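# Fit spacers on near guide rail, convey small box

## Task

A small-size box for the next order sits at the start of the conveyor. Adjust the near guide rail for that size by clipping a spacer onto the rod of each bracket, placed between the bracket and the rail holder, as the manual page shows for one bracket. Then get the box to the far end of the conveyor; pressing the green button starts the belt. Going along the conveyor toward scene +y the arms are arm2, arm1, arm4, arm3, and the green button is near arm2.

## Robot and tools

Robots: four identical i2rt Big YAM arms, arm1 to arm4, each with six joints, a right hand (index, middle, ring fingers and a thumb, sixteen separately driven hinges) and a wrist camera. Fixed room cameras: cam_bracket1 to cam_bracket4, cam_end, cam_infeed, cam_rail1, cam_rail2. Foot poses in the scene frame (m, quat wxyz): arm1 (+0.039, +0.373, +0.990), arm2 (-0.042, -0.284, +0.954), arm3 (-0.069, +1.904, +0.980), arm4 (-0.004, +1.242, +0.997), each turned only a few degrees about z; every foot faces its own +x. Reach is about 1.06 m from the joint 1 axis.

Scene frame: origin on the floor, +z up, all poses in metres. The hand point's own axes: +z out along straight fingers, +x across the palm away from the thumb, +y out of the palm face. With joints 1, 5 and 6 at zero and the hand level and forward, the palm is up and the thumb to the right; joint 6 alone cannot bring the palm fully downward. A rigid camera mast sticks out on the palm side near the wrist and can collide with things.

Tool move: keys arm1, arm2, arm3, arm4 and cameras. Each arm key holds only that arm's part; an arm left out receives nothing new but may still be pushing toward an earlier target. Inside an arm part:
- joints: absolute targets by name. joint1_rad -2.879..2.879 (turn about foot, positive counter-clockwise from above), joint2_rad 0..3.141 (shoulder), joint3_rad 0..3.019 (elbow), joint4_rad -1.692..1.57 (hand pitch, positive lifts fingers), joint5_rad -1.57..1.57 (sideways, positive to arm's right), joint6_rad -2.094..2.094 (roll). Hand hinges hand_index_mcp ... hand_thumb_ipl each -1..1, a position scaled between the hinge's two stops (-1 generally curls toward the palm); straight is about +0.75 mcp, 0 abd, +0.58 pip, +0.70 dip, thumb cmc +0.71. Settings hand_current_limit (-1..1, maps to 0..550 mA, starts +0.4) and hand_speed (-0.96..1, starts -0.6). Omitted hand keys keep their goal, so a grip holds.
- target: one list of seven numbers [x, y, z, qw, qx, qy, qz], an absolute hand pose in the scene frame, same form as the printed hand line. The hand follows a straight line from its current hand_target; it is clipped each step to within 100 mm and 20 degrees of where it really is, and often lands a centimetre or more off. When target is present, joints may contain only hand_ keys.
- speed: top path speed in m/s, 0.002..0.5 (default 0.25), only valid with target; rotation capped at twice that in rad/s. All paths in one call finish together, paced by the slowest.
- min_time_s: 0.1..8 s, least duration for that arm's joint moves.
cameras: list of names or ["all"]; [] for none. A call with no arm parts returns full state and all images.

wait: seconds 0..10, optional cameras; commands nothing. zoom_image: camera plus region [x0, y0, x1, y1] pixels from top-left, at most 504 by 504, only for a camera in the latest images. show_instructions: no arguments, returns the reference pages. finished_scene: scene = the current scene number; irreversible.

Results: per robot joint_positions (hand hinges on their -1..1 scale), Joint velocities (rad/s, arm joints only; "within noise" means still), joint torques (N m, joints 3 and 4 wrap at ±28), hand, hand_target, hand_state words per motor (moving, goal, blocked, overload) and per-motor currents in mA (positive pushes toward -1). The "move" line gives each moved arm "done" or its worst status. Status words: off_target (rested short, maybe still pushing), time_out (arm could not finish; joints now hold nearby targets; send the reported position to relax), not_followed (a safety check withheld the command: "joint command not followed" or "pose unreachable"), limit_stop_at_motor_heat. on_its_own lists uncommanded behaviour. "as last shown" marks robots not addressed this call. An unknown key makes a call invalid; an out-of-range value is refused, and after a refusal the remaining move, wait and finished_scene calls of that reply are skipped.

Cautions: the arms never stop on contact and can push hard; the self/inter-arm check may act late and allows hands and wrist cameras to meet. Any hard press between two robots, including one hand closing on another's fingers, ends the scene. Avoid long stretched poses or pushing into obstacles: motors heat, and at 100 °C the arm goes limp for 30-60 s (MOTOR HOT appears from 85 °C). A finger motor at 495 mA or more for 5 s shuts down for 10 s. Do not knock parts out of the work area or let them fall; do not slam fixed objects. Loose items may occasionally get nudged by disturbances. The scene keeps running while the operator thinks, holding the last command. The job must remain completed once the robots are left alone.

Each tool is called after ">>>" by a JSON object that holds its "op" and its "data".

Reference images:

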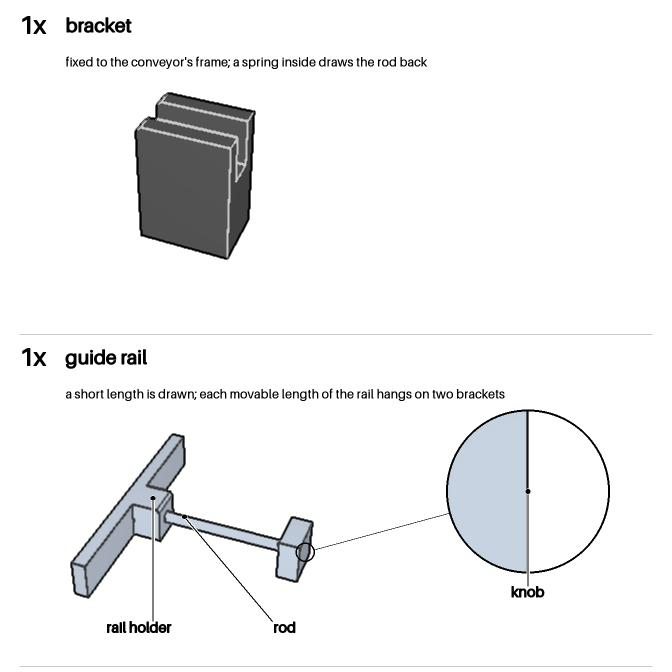

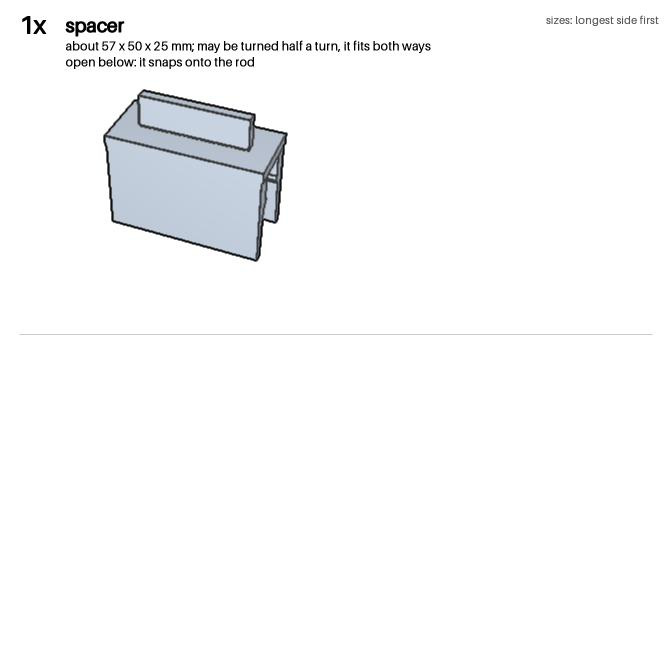

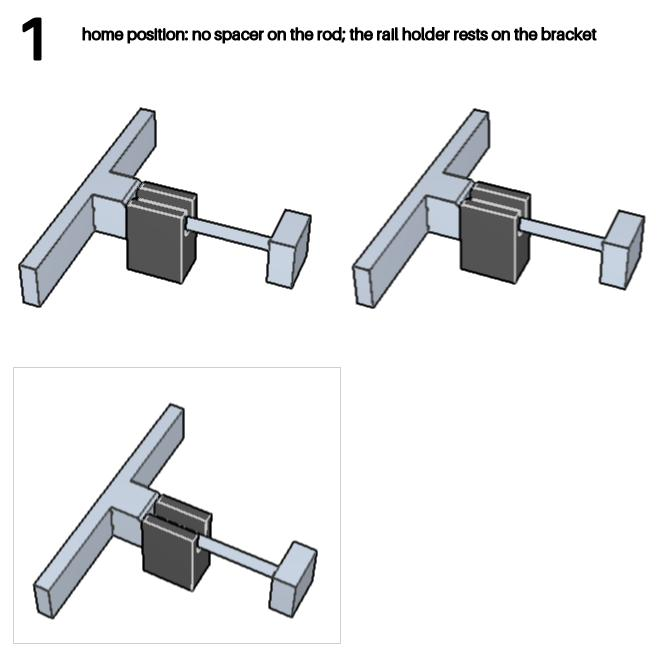

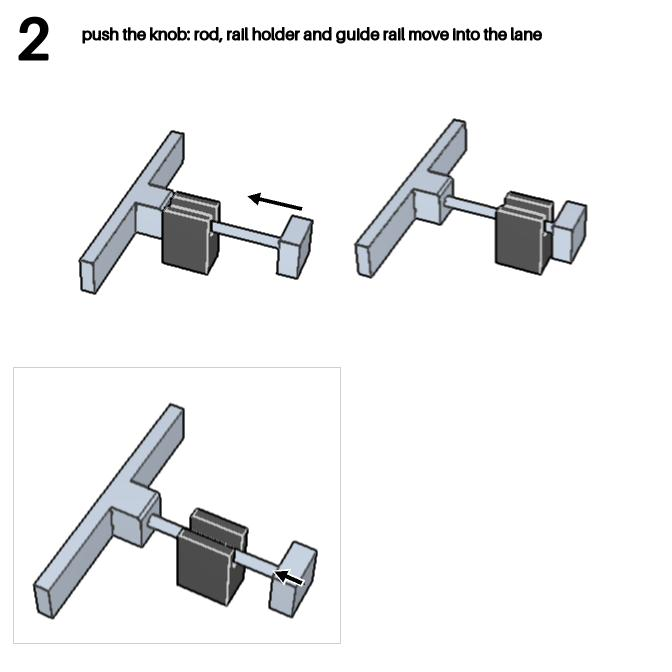

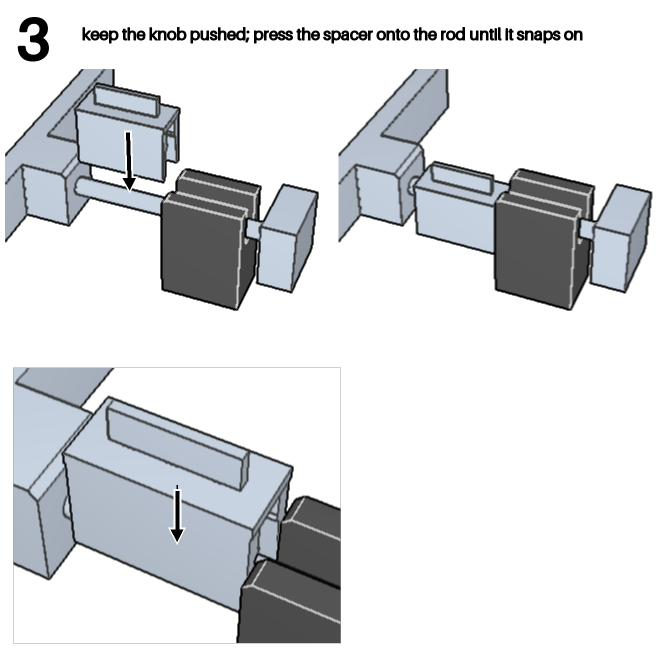

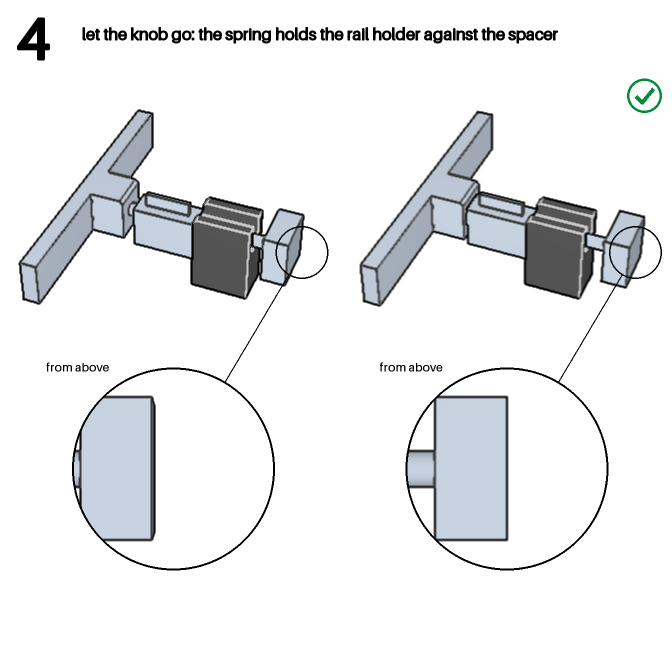

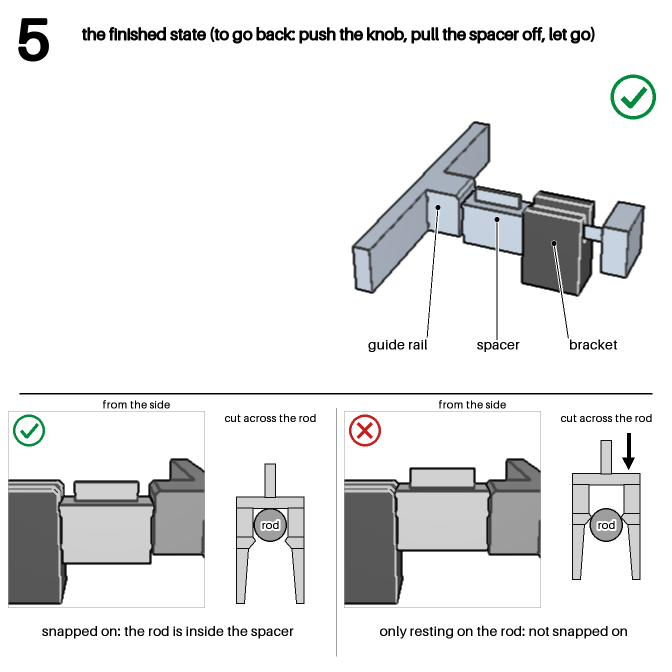

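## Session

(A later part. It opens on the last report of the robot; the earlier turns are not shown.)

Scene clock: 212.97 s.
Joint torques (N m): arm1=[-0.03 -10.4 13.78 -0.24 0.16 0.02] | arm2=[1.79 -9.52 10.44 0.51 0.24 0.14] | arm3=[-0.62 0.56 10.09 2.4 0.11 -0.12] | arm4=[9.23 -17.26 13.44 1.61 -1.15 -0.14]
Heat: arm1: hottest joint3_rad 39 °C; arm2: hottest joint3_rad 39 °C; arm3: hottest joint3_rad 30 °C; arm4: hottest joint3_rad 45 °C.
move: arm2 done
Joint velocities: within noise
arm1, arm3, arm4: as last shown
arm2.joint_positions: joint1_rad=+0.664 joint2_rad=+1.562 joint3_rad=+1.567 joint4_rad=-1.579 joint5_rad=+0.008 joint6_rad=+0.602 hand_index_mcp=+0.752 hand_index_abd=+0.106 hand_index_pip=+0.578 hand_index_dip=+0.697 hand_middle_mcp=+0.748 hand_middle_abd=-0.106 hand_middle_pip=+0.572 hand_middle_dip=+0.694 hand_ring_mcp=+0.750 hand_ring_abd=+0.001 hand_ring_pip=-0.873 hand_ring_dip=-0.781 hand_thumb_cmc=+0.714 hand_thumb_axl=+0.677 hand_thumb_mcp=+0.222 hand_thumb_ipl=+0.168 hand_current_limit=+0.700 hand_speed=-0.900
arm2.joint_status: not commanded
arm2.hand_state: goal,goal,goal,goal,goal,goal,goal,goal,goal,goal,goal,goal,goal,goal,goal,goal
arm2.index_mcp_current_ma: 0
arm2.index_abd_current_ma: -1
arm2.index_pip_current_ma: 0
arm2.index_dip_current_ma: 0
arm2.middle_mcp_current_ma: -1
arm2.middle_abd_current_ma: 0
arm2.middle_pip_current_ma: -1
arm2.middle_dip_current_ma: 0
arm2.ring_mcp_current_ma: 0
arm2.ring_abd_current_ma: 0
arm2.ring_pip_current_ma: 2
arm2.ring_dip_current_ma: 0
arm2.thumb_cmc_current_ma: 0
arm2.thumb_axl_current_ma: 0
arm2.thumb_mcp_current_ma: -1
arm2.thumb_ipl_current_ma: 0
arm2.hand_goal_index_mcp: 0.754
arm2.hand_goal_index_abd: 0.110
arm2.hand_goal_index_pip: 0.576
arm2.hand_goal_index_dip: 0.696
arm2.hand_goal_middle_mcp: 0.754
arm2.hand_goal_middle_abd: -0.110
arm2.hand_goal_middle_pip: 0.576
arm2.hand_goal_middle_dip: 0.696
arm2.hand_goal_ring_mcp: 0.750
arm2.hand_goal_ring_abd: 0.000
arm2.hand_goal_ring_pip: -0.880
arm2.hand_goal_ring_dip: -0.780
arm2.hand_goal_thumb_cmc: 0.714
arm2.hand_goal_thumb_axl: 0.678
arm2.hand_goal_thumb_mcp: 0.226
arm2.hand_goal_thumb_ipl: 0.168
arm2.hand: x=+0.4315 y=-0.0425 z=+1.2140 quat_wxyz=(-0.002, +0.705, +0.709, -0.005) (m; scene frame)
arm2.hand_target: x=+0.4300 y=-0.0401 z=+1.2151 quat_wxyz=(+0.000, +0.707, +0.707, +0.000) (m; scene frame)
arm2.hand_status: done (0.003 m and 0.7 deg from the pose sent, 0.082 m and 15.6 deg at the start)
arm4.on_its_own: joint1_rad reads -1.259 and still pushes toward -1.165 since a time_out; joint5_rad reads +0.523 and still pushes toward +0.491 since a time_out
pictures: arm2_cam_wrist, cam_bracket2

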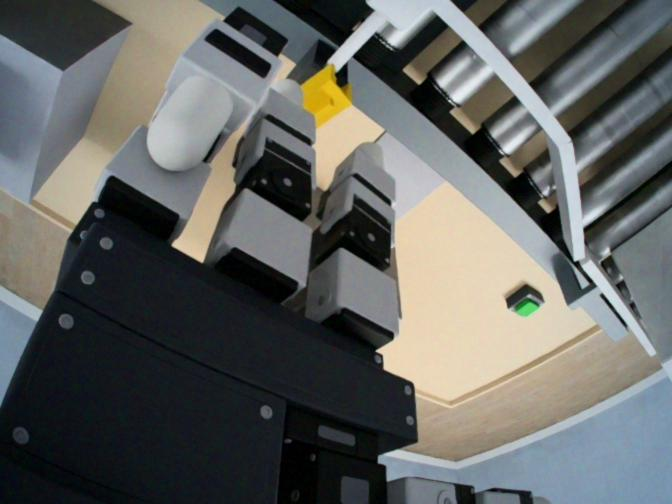

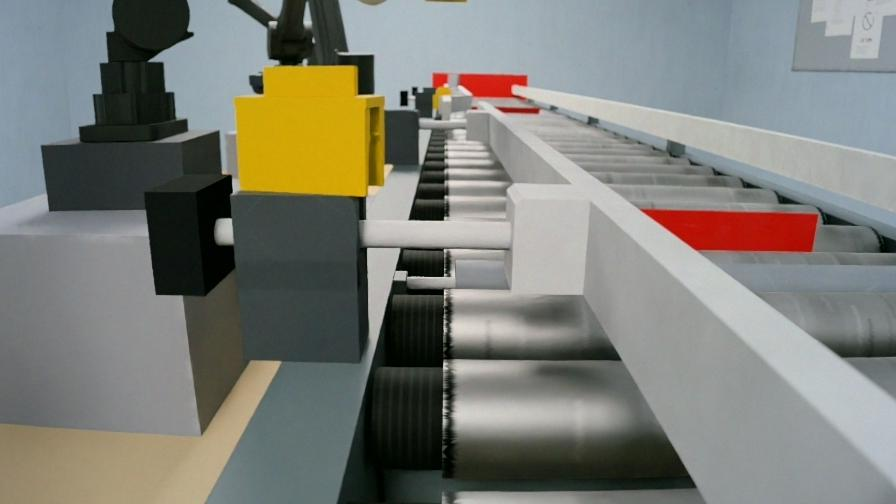

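>>> {"op": "zoom_image", "data": {"camera": "arm2_cam_wrist", "region": [260, 0, 430, 150]}}

>>> {"op": "zoom_image", "data": {"camera": "cam_bracket2", "region": [215, 50, 395, 210]}}

Scaled by 2.965 from the camera's 672x504 image, which has a finer 960x720 frame.

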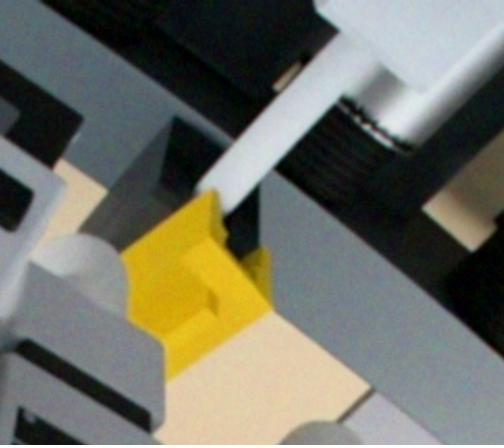

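Scaled by 2.800 from the camera's 896x504 image, which has a finer 1280x720 frame.

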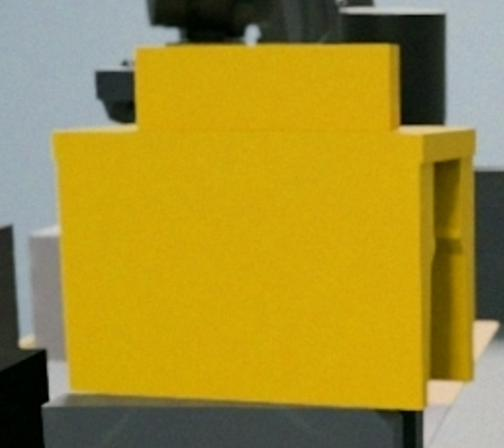

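>>> {"op": "move", "data": {"arm2": {"target": [0.4110, -0.0550, 1.1950, 0, 0.7661, 0.6428, 0], "speed": 0.06}, "cameras": ["cam_bracket2", "arm2_cam_wrist"]}}

>>> {"op": "zoom_image", "data": {"camera": "cam_bracket2", "region": [215, 0, 395, 210]}}

>>> {"op": "zoom_image", "data": {"camera": "arm2_cam_wrist", "region": [210, 0, 430, 200]}}

Scene clock: 216.93 s.
Joint torques (N m): arm1=[0.15 -10.23 13.79 -0.25 0.15 0.01] | arm2=[2.08 -9.05 10.35 0.39 0.21 0.15] | arm3=[-0.67 0.5 10.1 2.39 0.11 -0.12] | arm4=[9.17 -17.38 13.41 1.59 -1.15 -0.15]
Heat: arm1: hottest joint3_rad 39 °C; arm2: hottest joint3_rad 39 °C; arm3: hottest joint3_rad 30 °C; arm4: hottest joint3_rad 45 °C.
move: arm2 done
Joint velocities: within noise
arm1, arm3, arm4: as last shown
arm2.joint_positions: joint1_rad=+0.679 joint2_rad=+1.538 joint3_rad=+1.481 joint4_rad=-1.522 joint5_rad=+0.008 joint6_rad=+0.792 hand_index_mcp=+0.752 hand_index_abd=+0.106 hand_index_pip=+0.578 hand_index_dip=+0.697 hand_middle_mcp=+0.748 hand_middle_abd=-0.106 hand_middle_pip=+0.572 hand_middle_dip=+0.694 hand_ring_mcp=+0.750 hand_ring_abd=+0.001 hand_ring_pip=-0.873 hand_ring_dip=-0.781 hand_thumb_cmc=+0.714 hand_thumb_axl=+0.677 hand_thumb_mcp=+0.222 hand_thumb_ipl=+0.168 hand_current_limit=+0.700 hand_speed=-0.900
arm2.joint_status: not commanded
arm2.hand_state: goal,goal,goal,goal,goal,goal,goal,goal,goal,goal,goal,goal,goal,goal,goal,goal
arm2.index_mcp_current_ma: 0
arm2.index_abd_current_ma: -1
arm2.index_pip_current_ma: 0
arm2.index_dip_current_ma: 0
arm2.middle_mcp_current_ma: -1
arm2.middle_abd_current_ma: 0
arm2.middle_pip_current_ma: -1
arm2.middle_dip_current_ma: 0
arm2.ring_mcp_current_ma: 0
arm2.ring_abd_current_ma: 0
arm2.ring_pip_current_ma: 2
arm2.ring_dip_current_ma: 0
arm2.thumb_cmc_current_ma: 0
arm2.thumb_axl_current_ma: 0
arm2.thumb_mcp_current_ma: -1
arm2.thumb_ipl_current_ma: 0
arm2.hand_goal_index_mcp: 0.754
arm2.hand_goal_index_abd: 0.110
arm2.hand_goal_index_pip: 0.576
arm2.hand_goal_index_dip: 0.696
arm2.hand_goal_middle_mcp: 0.754
arm2.hand_goal_middle_abd: -0.110
arm2.hand_goal_middle_pip: 0.576
arm2.hand_goal_middle_dip: 0.696
arm2.hand_goal_ring_mcp: 0.750
arm2.hand_goal_ring_abd: 0.000
arm2.hand_goal_ring_pip: -0.880
arm2.hand_goal_ring_dip: -0.780
arm2.hand_goal_thumb_cmc: 0.714
arm2.hand_goal_thumb_axl: 0.678
arm2.hand_goal_thumb_mcp: 0.226
arm2.hand_goal_thumb_ipl: 0.168
arm2.hand: x=+0.4132 y=-0.0575 z=+1.1916 quat_wxyz=(-0.002, +0.765, +0.645, -0.008) (m; scene frame)
arm2.hand_target: x=+0.4110 y=-0.0551 z=+1.1949 quat_wxyz=(+0.000, +0.766, +0.643, +0.000) (m; scene frame)
arm2.hand_status: done (0.005 m and 0.9 deg from the pose sent, 0.031 m and 10.3 deg at the start)
arm4.on_its_own: joint1_rad reads -1.259 and still pushes toward -1.165 since a time_out; joint5_rad reads +0.523 and still pushes toward +0.491 since a time_out
pictures: arm2_cam_wrist, cam_bracket2

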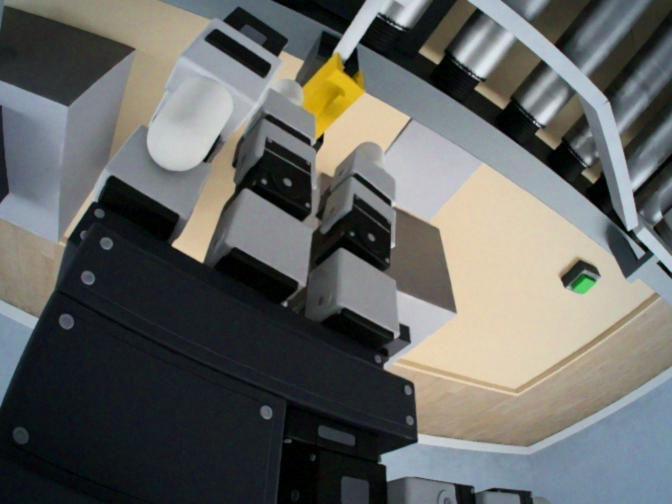

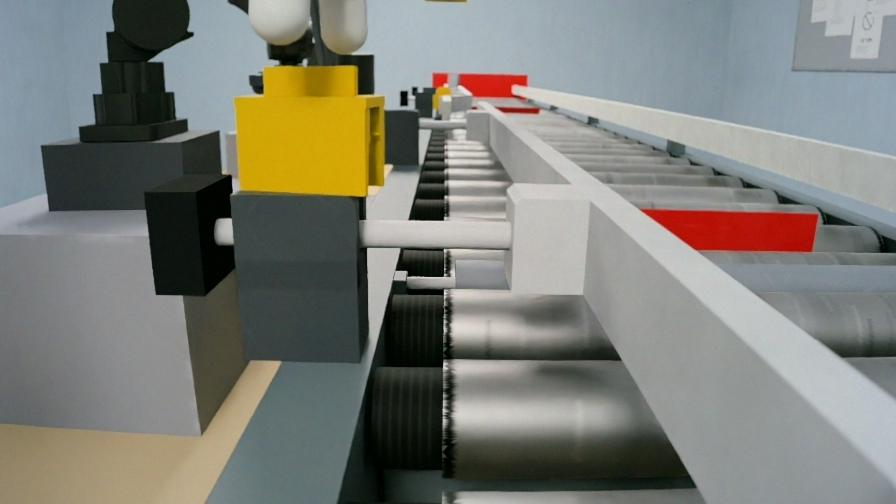

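Scaled by 2.400 from the camera's 896x504 image, which has a finer 1280x720 frame.

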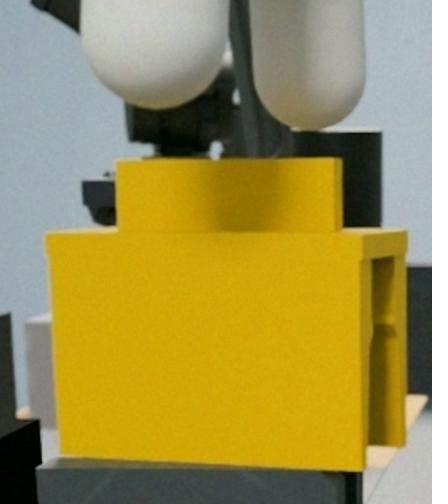

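Scaled by 2.291 from the camera's 672x504 image, which has a finer 960x720 frame.

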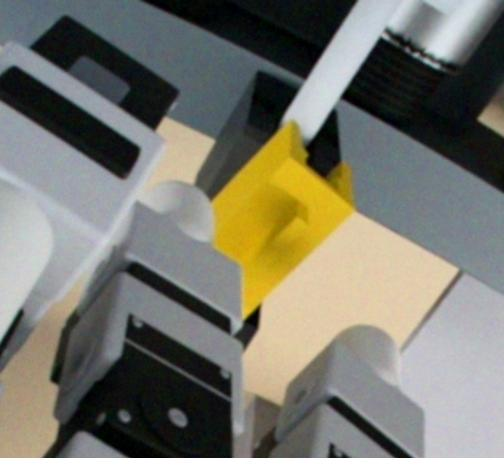

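>>> {"op": "move", "data": {"arm2": {"target": [0.4080, -0.0550, 1.1780, 0, 0.7661, 0.6428, 0], "speed": 0.04}, "cameras": ["cam_bracket2"]}}

>>> {"op": "zoom_image", "data": {"camera": "cam_bracket2", "region": [215, 0, 395, 210]}}

Scene clock: 218.57 s.
Joint torques (N m): arm1=[-0.09 -10.64 13.79 -0.24 0.16 0.02] | arm2=[1.73 -9.11 10.45 0.61 0.23 0.14] | arm3=[-0.62 0.5 10.1 2.39 0.11 -0.13] | arm4=[9.17 -17.44 13.46 1.57 -1.15 -0.15]
Heat: arm1: hottest joint3_rad 39 °C; arm2: hottest joint3_rad 38 °C; arm3: hottest joint3_rad 30 °C; arm4: hottest joint3_rad 45 °C.
move: arm2 done
Joint velocities: within noise
arm1, arm3, arm4: as last shown
arm2.joint_positions: joint1_rad=+0.682 joint2_rad=+1.534 joint3_rad=+1.432 joint4_rad=-1.477 joint5_rad=+0.008 joint6_rad=+0.796 hand_index_mcp=+0.752 hand_index_abd=+0.106 hand_index_pip=+0.578 hand_index_dip=+0.697 hand_middle_mcp=+0.749 hand_middle_abd=-0.106 hand_middle_pip=+0.572 hand_middle_dip=+0.694 hand_ring_mcp=+0.750 hand_ring_abd=+0.001 hand_ring_pip=-0.873 hand_ring_dip=-0.781 hand_thumb_cmc=+0.714 hand_thumb_axl=+0.677 hand_thumb_mcp=+0.222 hand_thumb_ipl=+0.168 hand_current_limit=+0.700 hand_speed=-0.900
arm2.joint_status: not commanded
arm2.hand_state: goal,goal,goal,goal,goal,goal,goal,goal,goal,goal,goal,goal,goal,goal,goal,goal
arm2.index_mcp_current_ma: 0
arm2.index_abd_current_ma: -1
arm2.index_pip_current_ma: 0
arm2.index_dip_current_ma: 0
arm2.middle_mcp_current_ma: -1
arm2.middle_abd_current_ma: 0
arm2.middle_pip_current_ma: -1
arm2.middle_dip_current_ma: 0
arm2.ring_mcp_current_ma: 0
arm2.ring_abd_current_ma: 0
arm2.ring_pip_current_ma: 2
arm2.ring_dip_current_ma: 0
arm2.thumb_cmc_current_ma: 0
arm2.thumb_axl_current_ma: 0
arm2.thumb_mcp_current_ma: -1
arm2.thumb_ipl_current_ma: 0
arm2.hand_goal_index_mcp: 0.754
arm2.hand_goal_index_abd: 0.110
arm2.hand_goal_index_pip: 0.576
arm2.hand_goal_index_dip: 0.696
arm2.hand_goal_middle_mcp: 0.754
arm2.hand_goal_middle_abd: -0.110
arm2.hand_goal_middle_pip: 0.576
arm2.hand_goal_middle_dip: 0.696
arm2.hand_goal_ring_mcp: 0.750
arm2.hand_goal_ring_abd: 0.000
arm2.hand_goal_ring_pip: -0.880
arm2.hand_goal_ring_dip: -0.780
arm2.hand_goal_thumb_cmc: 0.714
arm2.hand_goal_thumb_axl: 0.678
arm2.hand_goal_thumb_mcp: 0.226
arm2.hand_goal_thumb_ipl: 0.168
arm2.hand: x=+0.4097 y=-0.0577 z=+1.1747 quat_wxyz=(-0.002, +0.765, +0.645, -0.008) (m; scene frame)
arm2.hand_target: x=+0.4080 y=-0.0550 z=+1.1781 quat_wxyz=(+0.000, +0.766, +0.643, +0.000) (m; scene frame)
arm2.hand_status: done (0.005 m and 0.9 deg from the pose sent, 0.015 m and 0.9 deg at the start)
arm4.on_its_own: joint1_rad reads -1.259 and still pushes toward -1.165 since a time_out; joint5_rad reads +0.523 and still pushes toward +0.491 since a time_out
pictures: cam_bracket2

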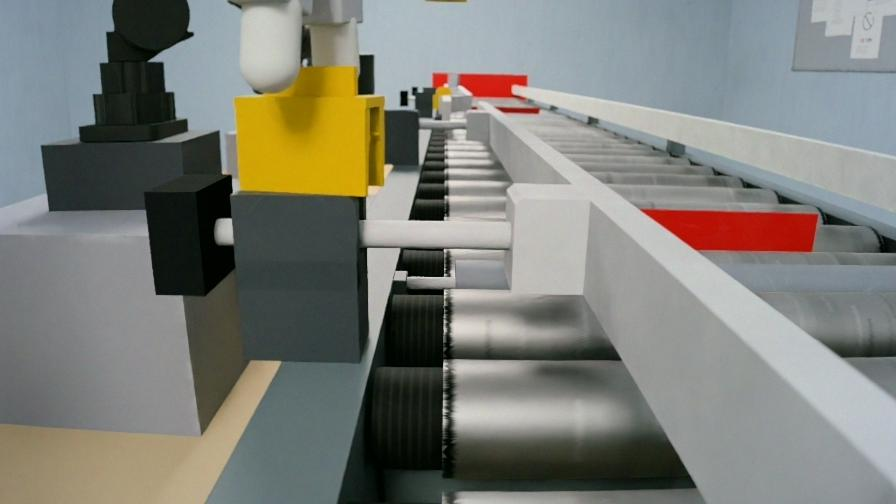

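Scaled by 2.400 from the camera's 896x504 image, which has a finer 1280x720 frame.

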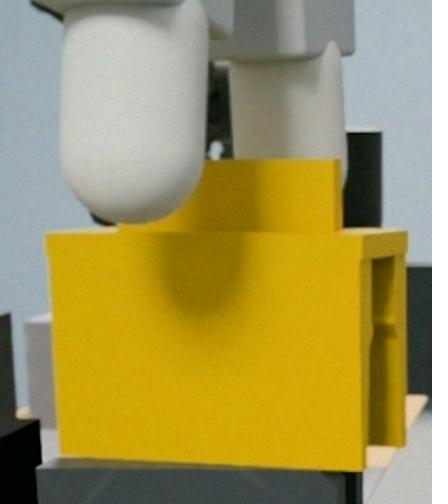

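>>> {"op": "move", "data": {"arm2": {"target": [0.4080, -0.0550, 1.1760, 0, 0.7661, 0.6428, 0], "speed": 0.04, "joints": {"hand_index_abd": 0.0, "hand_middle_abd": 0.0}}, "cameras": ["cam_bracket2"]}}

>>> {"op": "zoom_image", "data": {"camera": "cam_bracket2", "region": [215, 0, 395, 210]}}

Scene clock: 219.67 s.
Joint torques (N m): arm1=[0.15 -10.81 13.81 -0.16 0.16 0.01] | arm2=[2.08 -9.47 10.26 0.43 0.2 0.08] | arm3=[-0.62 0.5 10.11 2.4 0.1 -0.12] | arm4=[9.23 -17.26 13.41 1.58 -1.15 -0.14]
Heat: arm1: hottest joint3_rad 39 °C; arm2: hottest joint3_rad 38 °C; arm3: hottest joint3_rad 30 °C; arm4: hottest joint3_rad 46 °C.
move: arm2 done
Joint velocities: within noise
arm1, arm3, arm4: as last shown
arm2.joint_positions: joint1_rad=+0.682 joint2_rad=+1.534 joint3_rad=+1.429 joint4_rad=-1.472 joint5_rad=+0.008 joint6_rad=+0.796 hand_index_mcp=+0.752 hand_index_abd=+0.003 hand_index_pip=+0.578 hand_index_dip=+0.697 hand_middle_mcp=+0.749 hand_middle_abd=-0.003 hand_middle_pip=+0.572 hand_middle_dip=+0.694 hand_ring_mcp=+0.750 hand_ring_abd=+0.001 hand_ring_pip=-0.873 hand_ring_dip=-0.781 hand_thumb_cmc=+0.714 hand_thumb_axl=+0.677 hand_thumb_mcp=+0.222 hand_thumb_ipl=+0.168 hand_current_limit=+0.700 hand_speed=-0.900
arm2.joint_status: all done
arm2.hand_state: goal,goal,goal,goal,goal,goal,goal,goal,goal,goal,goal,goal,goal,goal,goal,goal
arm2.index_mcp_current_ma: 0
arm2.index_abd_current_ma: 0
arm2.index_pip_current_ma: 0
arm2.index_dip_current_ma: 0
arm2.middle_mcp_current_ma: -1
arm2.middle_abd_current_ma: 0
arm2.middle_pip_current_ma: -1
arm2.middle_dip_current_ma: 0
arm2.ring_mcp_current_ma: 0
arm2.ring_abd_current_ma: 0
arm2.ring_pip_current_ma: 2
arm2.ring_dip_current_ma: 0
arm2.thumb_cmc_current_ma: 0
arm2.thumb_axl_current_ma: 0
arm2.thumb_mcp_current_ma: -1
arm2.thumb_ipl_current_ma: 0
arm2.hand_goal_index_mcp: 0.754
arm2.hand_goal_index_abd: 0.000
arm2.hand_goal_index_pip: 0.576
arm2.hand_goal_index_dip: 0.696
arm2.hand_goal_middle_mcp: 0.754
arm2.hand_goal_middle_abd: 0.000
arm2.hand_goal_middle_pip: 0.576
arm2.hand_goal_middle_dip: 0.696
arm2.hand_goal_ring_mcp: 0.750
arm2.hand_goal_ring_abd: 0.000
arm2.hand_goal_ring_pip: -0.880
arm2.hand_goal_ring_dip: -0.780
arm2.hand_goal_thumb_cmc: 0.714
arm2.hand_goal_thumb_axl: 0.678
arm2.hand_goal_thumb_mcp: 0.226
arm2.hand_goal_thumb_ipl: 0.168
arm2.hand: x=+0.4100 y=-0.0575 z=+1.1736 quat_wxyz=(-0.002, +0.765, +0.645, -0.007) (m; scene frame)
arm2.hand_target: x=+0.4080 y=-0.0549 z=+1.1761 quat_wxyz=(+0.000, +0.766, +0.643, +0.000) (m; scene frame)
arm2.hand_status: done (0.004 m and 0.8 deg from the pose sent, 0.004 m and 1.0 deg at the start)
arm4.on_its_own: joint1_rad reads -1.259 and still pushes toward -1.165 since a time_out; joint5_rad reads +0.523 and still pushes toward +0.491 since a time_out
pictures: cam_bracket2

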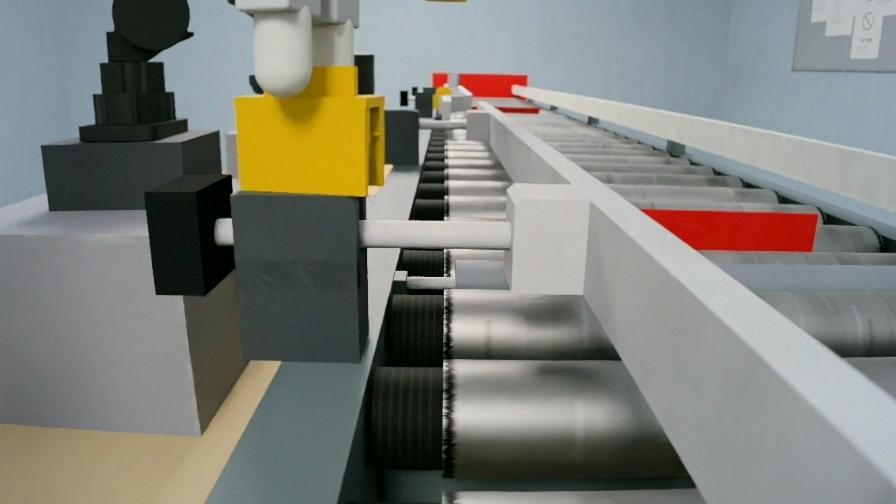

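Scaled by 2.400 from the camera's 896x504 image, which has a finer 1280x720 frame.

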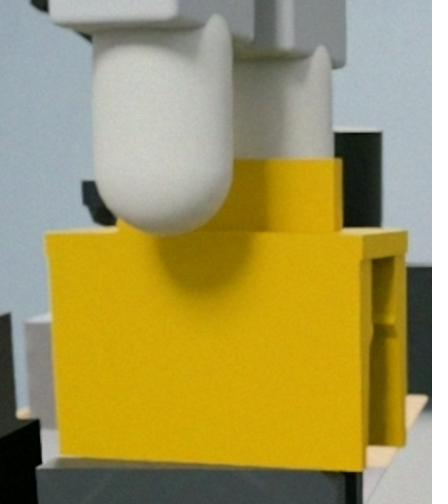

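>>> {"op": "move", "data": {"arm2": {"joints": {"hand_index_abd": -0.18, "hand_middle_abd": 0.18}}, "cameras": ["cam_bracket2"]}}

>>> {"op": "zoom_image", "data": {"camera": "cam_bracket2", "region": [215, 0, 395, 210]}}

Scene clock: 220.60 s.
Joint torques (N m): arm1=[-0.44 -10.7 13.86 -0.27 0.17 0.01] | arm2=[2.78 -9.05 10.13 0.55 0.21 0.11] | arm3=[-0.62 0.56 10.1 2.39 0.11 -0.12] | arm4=[9.23 -17.32 13.44 1.57 -1.15 -0.15]
Heat: arm1: hottest joint3_rad 39 °C; arm2: hottest joint3_rad 38 °C; arm3: hottest joint3_rad 30 °C; arm4: hottest joint3_rad 46 °C.
move: arm2 off_target
Joint velocities: within noise
arm1.joint_positions: joint1_rad=+0.426 joint2_rad=+1.393 joint3_rad=+1.504 joint4_rad=-1.689 joint5_rad=-0.005 joint6_rad=+0.512 hand_index_mcp=+0.748 hand_index_abd=-0.008 hand_index_pip=+0.574 hand_index_dip=+0.696 hand_middle_mcp=+0.753 hand_middle_abd=+0.012 hand_middle_pip=+0.576 hand_middle_dip=+0.696 hand_ring_mcp=+0.749 hand_ring_abd=+0.001 hand_ring_pip=-0.884 hand_ring_dip=-0.780 hand_thumb_cmc=+0.713 hand_thumb_axl=+0.677 hand_thumb_mcp=+0.223 hand_thumb_ipl=+0.168 hand_current_limit=+0.700 hand_speed=-0.600
arm1.joint_status: not commanded
arm1.hand_state: goal,blocked,goal,goal,goal,blocked,goal,goal,goal,goal,goal,goal,goal,goal,goal,goal
arm1.index_mcp_current_ma: -1
arm1.index_abd_current_ma: 225
arm1.index_pip_current_ma: 0
arm1.index_dip_current_ma: 0
arm1.middle_mcp_current_ma: 0
arm1.middle_abd_current_ma: -214
arm1.middle_pip_current_ma: 0
arm1.middle_dip_current_ma: 0
arm1.ring_mcp_current_ma: 0
arm1.ring_abd_current_ma: 0
arm1.ring_pip_current_ma: 1
arm1.ring_dip_current_ma: 0
arm1.thumb_cmc_current_ma: 0
arm1.thumb_axl_current_ma: 0
arm1.thumb_mcp_current_ma: 0
arm1.thumb_ipl_current_ma: 0
arm1.hand_goal_index_mcp: 0.754
arm1.hand_goal_index_abd: -0.150
arm1.hand_goal_index_pip: 0.576
arm1.hand_goal_index_dip: 0.696
arm1.hand_goal_middle_mcp: 0.754
arm1.hand_goal_middle_abd: 0.150
arm1.hand_goal_middle_pip: 0.576
arm1.hand_goal_middle_dip: 0.696
arm1.hand_goal_ring_mcp: 0.750
arm1.hand_goal_ring_abd: 0.000
arm1.hand_goal_ring_pip: -0.890
arm1.hand_goal_ring_dip: -0.780
arm1.hand_goal_thumb_cmc: 0.714
arm1.hand_goal_thumb_axl: 0.678
arm1.hand_goal_thumb_mcp: 0.226
arm1.hand_goal_thumb_ipl: 0.168
arm1.hand: x=+0.4720 y=+0.5491 z=+1.2986 quat_wxyz=(-0.001, +0.707, +0.707, -0.005) (m; scene frame)
arm1.hand_target: x=+0.4792 y=+0.5526 z=+1.3195 quat_wxyz=(+0.006, +0.707, +0.707, +0.014) (m; scene frame)
arm1.hand_status: not commanded
arm2.joint_positions: joint1_rad=+0.683 joint2_rad=+1.534 joint3_rad=+1.429 joint4_rad=-1.470 joint5_rad=+0.008 joint6_rad=+0.796 hand_index_mcp=+0.752 hand_index_abd=-0.100 hand_index_pip=+0.578 hand_index_dip=+0.697 hand_middle_mcp=+0.749 hand_middle_abd=+0.095 hand_middle_pip=+0.572 hand_middle_dip=+0.694 hand_ring_mcp=+0.750 hand_ring_abd=+0.001 hand_ring_pip=-0.873 hand_ring_dip=-0.781 hand_thumb_cmc=+0.714 hand_thumb_axl=+0.677 hand_thumb_mcp=+0.222 hand_thumb_ipl=+0.168 hand_current_limit=+0.700 hand_speed=-0.900
arm2.joint_status: hand_index_abd off_target (ended at -0.100, target -0.180); hand_middle_abd off_target (ended at +0.095, target +0.180)
arm2.hand_state: goal,blocked,goal,goal,goal,blocked,goal,goal,goal,goal,goal,goal,goal,goal,goal,goal
arm2.index_mcp_current_ma: 0
arm2.index_abd_current_ma: 104
arm2.index_pip_current_ma: 0
arm2.index_dip_current_ma: 0
arm2.middle_mcp_current_ma: -1
arm2.middle_abd_current_ma: -116
arm2.middle_pip_current_ma: -1
arm2.middle_dip_current_ma: 0
arm2.ring_mcp_current_ma: 0
arm2.ring_abd_current_ma: 0
arm2.ring_pip_current_ma: 2
arm2.ring_dip_current_ma: 0
arm2.thumb_cmc_current_ma: 0
arm2.thumb_axl_current_ma: 0
arm2.thumb_mcp_current_ma: -1
arm2.thumb_ipl_current_ma: 0
arm2.hand_goal_index_mcp: 0.754
arm2.hand_goal_index_abd: -0.180
arm2.hand_goal_index_pip: 0.576
arm2.hand_goal_index_dip: 0.696
arm2.hand_goal_middle_mcp: 0.754
arm2.hand_goal_middle_abd: 0.180
arm2.hand_goal_middle_pip: 0.576
arm2.hand_goal_middle_dip: 0.696
arm2.hand_goal_ring_mcp: 0.750
arm2.hand_goal_ring_abd: 0.000
arm2.hand_goal_ring_pip: -0.880
arm2.hand_goal_ring_dip: -0.780
arm2.hand_goal_thumb_cmc: 0.714
arm2.hand_goal_thumb_axl: 0.678
arm2.hand_goal_thumb_mcp: 0.226
arm2.hand_goal_thumb_ipl: 0.168
arm2.hand: x=+0.4101 y=-0.0571 z=+1.1737 quat_wxyz=(-0.002, +0.764, +0.645, -0.006) (m; scene frame)
arm2.hand_target: x=+0.4080 y=-0.0550 z=+1.1761 quat_wxyz=(+0.000, +0.766, +0.643, +0.000) (m; scene frame)
arm2.hand_status: not commanded
arm3.joint_positions: joint1_rad=+0.019 joint2_rad=+0.621 joint3_rad=+1.445 joint4_rad=-1.172 joint5_rad=+0.010 joint6_rad=+1.142 hand_index_mcp=+0.755 hand_index_abd=+0.001 hand_index_pip=+0.577 hand_index_dip=+0.696 hand_middle_mcp=+0.755 hand_middle_abd=+0.001 hand_middle_pip=+0.577 hand_middle_dip=+0.696 hand_ring_mcp=+0.755 hand_ring_abd=+0.001 hand_ring_pip=+0.577 hand_ring_dip=+0.696 hand_thumb_cmc=+0.715 hand_thumb_axl=+0.677 hand_thumb_mcp=+0.226 hand_thumb_ipl=+0.168 hand_current_limit=+0.400 hand_speed=-0.600
arm3.joint_status: not commanded
arm3.hand_state: goal,goal,goal,goal,goal,goal,goal,goal,goal,goal,goal,goal,goal,goal,goal,goal
arm3.index_mcp_current_ma: 1
arm3.index_abd_current_ma: 1
arm3.index_pip_current_ma: 1
arm3.index_dip_current_ma: 0
arm3.middle_mcp_current_ma: 1
arm3.middle_abd_current_ma: 1
arm3.middle_pip_current_ma: 1
arm3.middle_dip_current_ma: 0
arm3.ring_mcp_current_ma: 1
arm3.ring_abd_current_ma: 1
arm3.ring_pip_current_ma: 1
arm3.ring_dip_current_ma: 0
arm3.thumb_cmc_current_ma: 1
arm3.thumb_axl_current_ma: -1
arm3.thumb_mcp_current_ma: 0
arm3.thumb_ipl_current_ma: 0
arm3.hand_goal_index_mcp: 0.754
arm3.hand_goal_index_abd: 0.000
arm3.hand_goal_index_pip: 0.576
arm3.hand_goal_index_dip: 0.696
arm3.hand_goal_middle_mcp: 0.754
arm3.hand_goal_middle_abd: 0.000
arm3.hand_goal_middle_pip: 0.576
arm3.hand_goal_middle_dip: 0.696
arm3.hand_goal_ring_mcp: 0.754
arm3.hand_goal_ring_abd: 0.000
arm3.hand_goal_ring_pip: 0.576
arm3.hand_goal_ring_dip: 0.696
arm3.hand_goal_thumb_cmc: 0.714
arm3.hand_goal_thumb_axl: 0.678
arm3.hand_goal_thumb_mcp: 0.226
arm3.hand_goal_thumb_ipl: 0.168
arm3.hand: x=+0.1747 y=+1.8084 z=+1.5973 quat_wxyz=(+0.136, +0.802, +0.159, +0.560) (m; scene frame)
arm3.hand_target: x=+0.1704 y=+1.8085 z=+1.6097 quat_wxyz=(+0.138, +0.794, +0.157, +0.571) (m; scene frame)
arm3.hand_status: not commanded
arm4.joint_positions: joint1_rad=-1.259 joint2_rad=+2.492 joint3_rad=+1.577 joint4_rad=+0.861 joint5_rad=+0.523 joint6_rad=+1.566 hand_index_mcp=+0.725 hand_index_abd=-0.039 hand_index_pip=+0.565 hand_index_dip=+0.695 hand_middle_mcp=+0.755 hand_middle_abd=+0.003 hand_middle_pip=+0.577 hand_middle_dip=+0.696 hand_ring_mcp=+0.755 hand_ring_abd=+0.003 hand_ring_pip=+0.577 hand_ring_dip=+0.696 hand_thumb_cmc=+0.715 hand_thumb_axl=+0.677 hand_thumb_mcp=+0.226 hand_thumb_ipl=+0.168 hand_current_limit=+0.400 hand_speed=-0.600
arm4.joint_status: not commanded
arm4.hand_state: blocked,blocked,goal,goal,goal,goal,goal,goal,goal,goal,goal,goal,goal,goal,goal,goal
arm4.index_mcp_current_ma: -96
arm4.index_abd_current_ma: -107
arm4.index_pip_current_ma: -28
arm4.index_dip_current_ma: -2
arm4.middle_mcp_current_ma: 2
arm4.middle_abd_current_ma: 5
arm4.middle_pip_current_ma: 1
arm4.middle_dip_current_ma: 0
arm4.ring_mcp_current_ma: 2
arm4.ring_abd_current_ma: 6
arm4.ring_pip_current_ma: 1
arm4.ring_dip_current_ma: 0
arm4.thumb_cmc_current_ma: 1
arm4.thumb_axl_current_ma: -1
arm4.thumb_mcp_current_ma: 0
arm4.thumb_ipl_current_ma: -1
arm4.hand_goal_index_mcp: 0.754
arm4.hand_goal_index_abd: 0.000
arm4.hand_goal_index_pip: 0.576
arm4.hand_goal_index_dip: 0.696
arm4.hand_goal_middle_mcp: 0.754
arm4.hand_goal_middle_abd: 0.000
arm4.hand_goal_middle_pip: 0.576
arm4.hand_goal_middle_dip: 0.696
arm4.hand_goal_ring_mcp: 0.754
arm4.hand_goal_ring_abd: 0.000
arm4.hand_goal_ring_pip: 0.576
arm4.hand_goal_ring_dip: 0.696
arm4.hand_goal_thumb_cmc: 0.714
arm4.hand_goal_thumb_axl: 0.678
arm4.hand_goal_thumb_mcp: 0.226
arm4.hand_goal_thumb_ipl: 0.168
arm4.on_its_own: joint1_rad reads -1.259 and still pushes toward -1.165 since a time_out; joint5_rad reads +0.523 and still pushes toward +0.491 since a time_out
arm4.hand: x=+0.1475 y=+0.4622 z=+0.9695 quat_wxyz=(+0.522, +0.483, -0.539, +0.451) (m; scene frame)
arm4.hand_target: x=+0.2366 y=+0.4557 z=+0.9906 quat_wxyz=(+0.499, +0.502, -0.502, +0.497) (m; scene frame)
arm4.hand_status: not commanded
pictures: cam_bracket2

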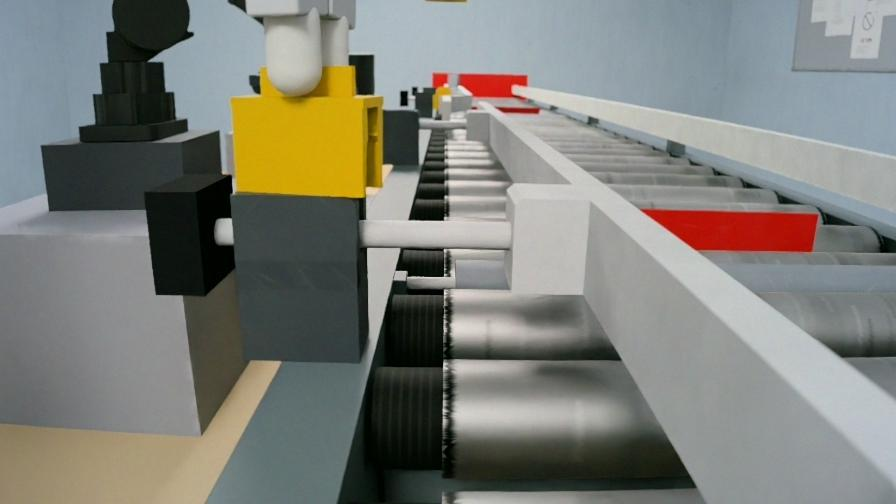

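Scaled by 2.400 from the camera's 896x504 image, which has a finer 1280x720 frame.

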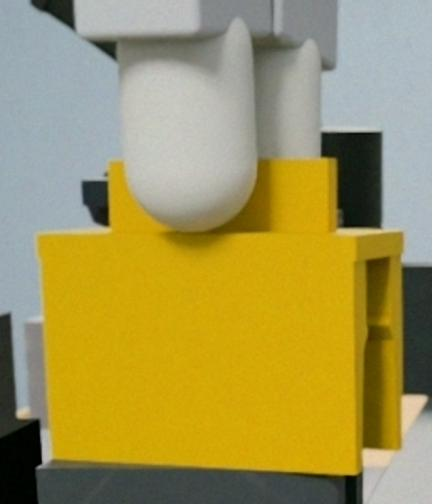

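>>> {"op": "move", "data": {"arm2": {"joints": {"hand_index_abd": -0.25, "hand_middle_abd": 0.25}}}}

>>> {"op": "move", "data": {"arm2": {"target": [0.4100, -0.0550, 1.2000, 0, 0.7661, 0.6428, 0], "speed": 0.03}, "cameras": ["cam_bracket2"]}}

>>> {"op": "zoom_image", "data": {"camera": "cam_bracket2", "region": [215, 0, 395, 210]}}

Scene clock: 221.37 s.
Joint torques (N m): arm1=[0.09 -10.58 13.78 -0.29 0.14 0.02] | arm2=[2.26 -9 10.33 0.62 0.21 0.05] | arm3=[-0.62 0.5 10.1 2.39 0.1 -0.12] | arm4=[9.17 -17.32 13.38 1.59 -1.15 -0.14]
Heat: arm1: hottest joint3_rad 39 °C; arm2: hottest joint3_rad 38 °C; arm3: hottest joint3_rad 30 °C; arm4: hottest joint3_rad 46 °C.
move: arm2 off_target
Joint velocities: within noise
arm1, arm3, arm4: as last shown
arm2.joint_positions: joint1_rad=+0.683 joint2_rad=+1.534 joint3_rad=+1.429 joint4_rad=-1.470 joint5_rad=+0.008 joint6_rad=+0.796 hand_index_mcp=+0.752 hand_index_abd=-0.104 hand_index_pip=+0.578 hand_index_dip=+0.697 hand_middle_mcp=+0.749 hand_middle_abd=+0.099 hand_middle_pip=+0.572 hand_middle_dip=+0.694 hand_ring_mcp=+0.750 hand_ring_abd=+0.001 hand_ring_pip=-0.873 hand_ring_dip=-0.781 hand_thumb_cmc=+0.714 hand_thumb_axl=+0.677 hand_thumb_mcp=+0.222 hand_thumb_ipl=+0.168 hand_current_limit=+0.700 hand_speed=-0.900
arm2.joint_status: hand_index_abd off_target (ended at -0.104, target -0.250); hand_middle_abd off_target (ended at +0.099, target +0.250)
arm2.hand_state: goal,blocked,goal,goal,goal,blocked,goal,goal,goal,goal,goal,goal,goal,goal,goal,goal
arm2.index_mcp_current_ma: 0
arm2.index_abd_current_ma: 299
arm2.index_pip_current_ma: 0
arm2.index_dip_current_ma: 0
arm2.middle_mcp_current_ma: -1
arm2.middle_abd_current_ma: -315
arm2.middle_pip_current_ma: -1
arm2.middle_dip_current_ma: 0
arm2.ring_mcp_current_ma: 0
arm2.ring_abd_current_ma: 0
arm2.ring_pip_current_ma: 2
arm2.ring_dip_current_ma: 0
arm2.thumb_cmc_current_ma: 0
arm2.thumb_axl_current_ma: 0
arm2.thumb_mcp_current_ma: -1
arm2.thumb_ipl_current_ma: 0
arm2.hand_goal_index_mcp: 0.754
arm2.hand_goal_index_abd: -0.250
arm2.hand_goal_index_pip: 0.576
arm2.hand_goal_index_dip: 0.696
arm2.hand_goal_middle_mcp: 0.754
arm2.hand_goal_middle_abd: 0.250
arm2.hand_goal_middle_pip: 0.576
arm2.hand_goal_middle_dip: 0.696
arm2.hand_goal_ring_mcp: 0.750
arm2.hand_goal_ring_abd: 0.000
arm2.hand_goal_ring_pip: -0.880
arm2.hand_goal_ring_dip: -0.780
arm2.hand_goal_thumb_cmc: 0.714
arm2.hand_goal_thumb_axl: 0.678
arm2.hand_goal_thumb_mcp: 0.226
arm2.hand_goal_thumb_ipl: 0.168
arm2.hand: x=+0.4101 y=-0.0571 z=+1.1737 quat_wxyz=(-0.002, +0.764, +0.645, -0.006) (m; scene frame)
arm2.hand_target: x=+0.4080 y=-0.0550 z=+1.1761 quat_wxyz=(+0.000, +0.766, +0.643, +0.000) (m; scene frame)
arm2.hand_status: not commanded
arm4.on_its_own: joint1_rad reads -1.259 and still pushes toward -1.165 since a time_out; joint5_rad reads +0.523 and still pushes toward +0.491 since a time_out
pictures: none

Scene clock: 222.67 s.
Joint torques (N m): arm1=[-0.15 -10.29 13.71 -0.23 0.15 0.01] | arm2=[2.67 -8.59 14.98 -0.58 0.2 0.07] | arm3=[-0.62 0.5 10.1 2.4 0.11 -0.12] | arm4=[9.05 -17.26 13.45 1.55 -1.15 -0.13]
Heat: arm1: hottest joint3_rad 39 °C; arm2: hottest joint3_rad 38 °C; arm3: hottest joint3_rad 30 °C; arm4: hottest joint3_rad 46 °C.
move: arm2 off_target
Joint velocities: within noise
arm1, arm3, arm4: as last shown
arm2.joint_positions: joint1_rad=+0.683 joint2_rad=+1.532 joint3_rad=+1.436 joint4_rad=-1.514 joint5_rad=+0.008 joint6_rad=+0.796 hand_index_mcp=+0.752 hand_index_abd=-0.104 hand_index_pip=+0.578 hand_index_dip=+0.697 hand_middle_mcp=+0.749 hand_middle_abd=+0.099 hand_middle_pip=+0.572 hand_middle_dip=+0.694 hand_ring_mcp=+0.750 hand_ring_abd=+0.001 hand_ring_pip=-0.873 hand_ring_dip=-0.781 hand_thumb_cmc=+0.714 hand_thumb_axl=+0.677 hand_thumb_mcp=+0.222 hand_thumb_ipl=+0.168 hand_current_limit=+0.700 hand_speed=-0.900
arm2.joint_status: not commanded
arm2.hand_state: goal,blocked,goal,goal,goal,blocked,goal,goal,goal,goal,goal,goal,goal,goal,goal,goal
arm2.index_mcp_current_ma: 0
arm2.index_abd_current_ma: 299
arm2.index_pip_current_ma: 0
arm2.index_dip_current_ma: 0
arm2.middle_mcp_current_ma: -1
arm2.middle_abd_current_ma: -315
arm2.middle_pip_current_ma: -1
arm2.middle_dip_current_ma: 0
arm2.ring_mcp_current_ma: 0
arm2.ring_abd_current_ma: 0
arm2.ring_pip_current_ma: 2
arm2.ring_dip_current_ma: 0
arm2.thumb_cmc_current_ma: 0
arm2.thumb_axl_current_ma: 0
arm2.thumb_mcp_current_ma: -1
arm2.thumb_ipl_current_ma: 0
arm2.hand_goal_index_mcp: 0.754
arm2.hand_goal_index_abd: -0.250
arm2.hand_goal_index_pip: 0.576
arm2.hand_goal_index_dip: 0.696
arm2.hand_goal_middle_mcp: 0.754
arm2.hand_goal_middle_abd: 0.250
arm2.hand_goal_middle_pip: 0.576
arm2.hand_goal_middle_dip: 0.696
arm2.hand_goal_ring_mcp: 0.750
arm2.hand_goal_ring_abd: 0.000
arm2.hand_goal_ring_pip: -0.880
arm2.hand_goal_ring_dip: -0.780
arm2.hand_goal_thumb_cmc: 0.714
arm2.hand_goal_thumb_axl: 0.678
arm2.hand_goal_thumb_mcp: 0.226
arm2.hand_goal_thumb_ipl: 0.168
arm2.hand: x=+0.4030 y=-0.0623 z=+1.1764 quat_wxyz=(-0.003, +0.764, +0.645, -0.023) (m; scene frame)
arm2.hand_target: x=+0.4093 y=-0.0555 z=+1.2000 quat_wxyz=(+0.000, +0.766, +0.643, +0.000) (m; scene frame)
arm2.hand_status: off_target (0.026 m and 2.6 deg from the pose sent, 0.027 m and 0.8 deg at the start)
arm4.on_its_own: joint1_rad reads -1.259 and still pushes toward -1.165 since a time_out; joint5_rad reads +0.523 and still pushes toward +0.491 since a time_out
pictures: cam_bracket2

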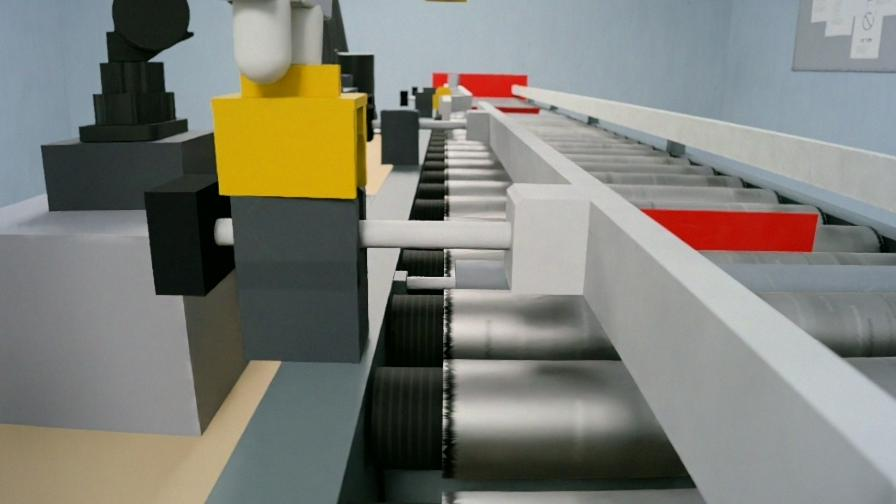

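Scaled by 2.400 from the camera's 896x504 image, which has a finer 1280x720 frame.

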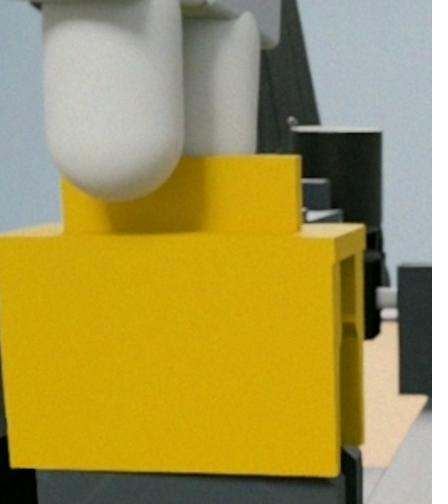

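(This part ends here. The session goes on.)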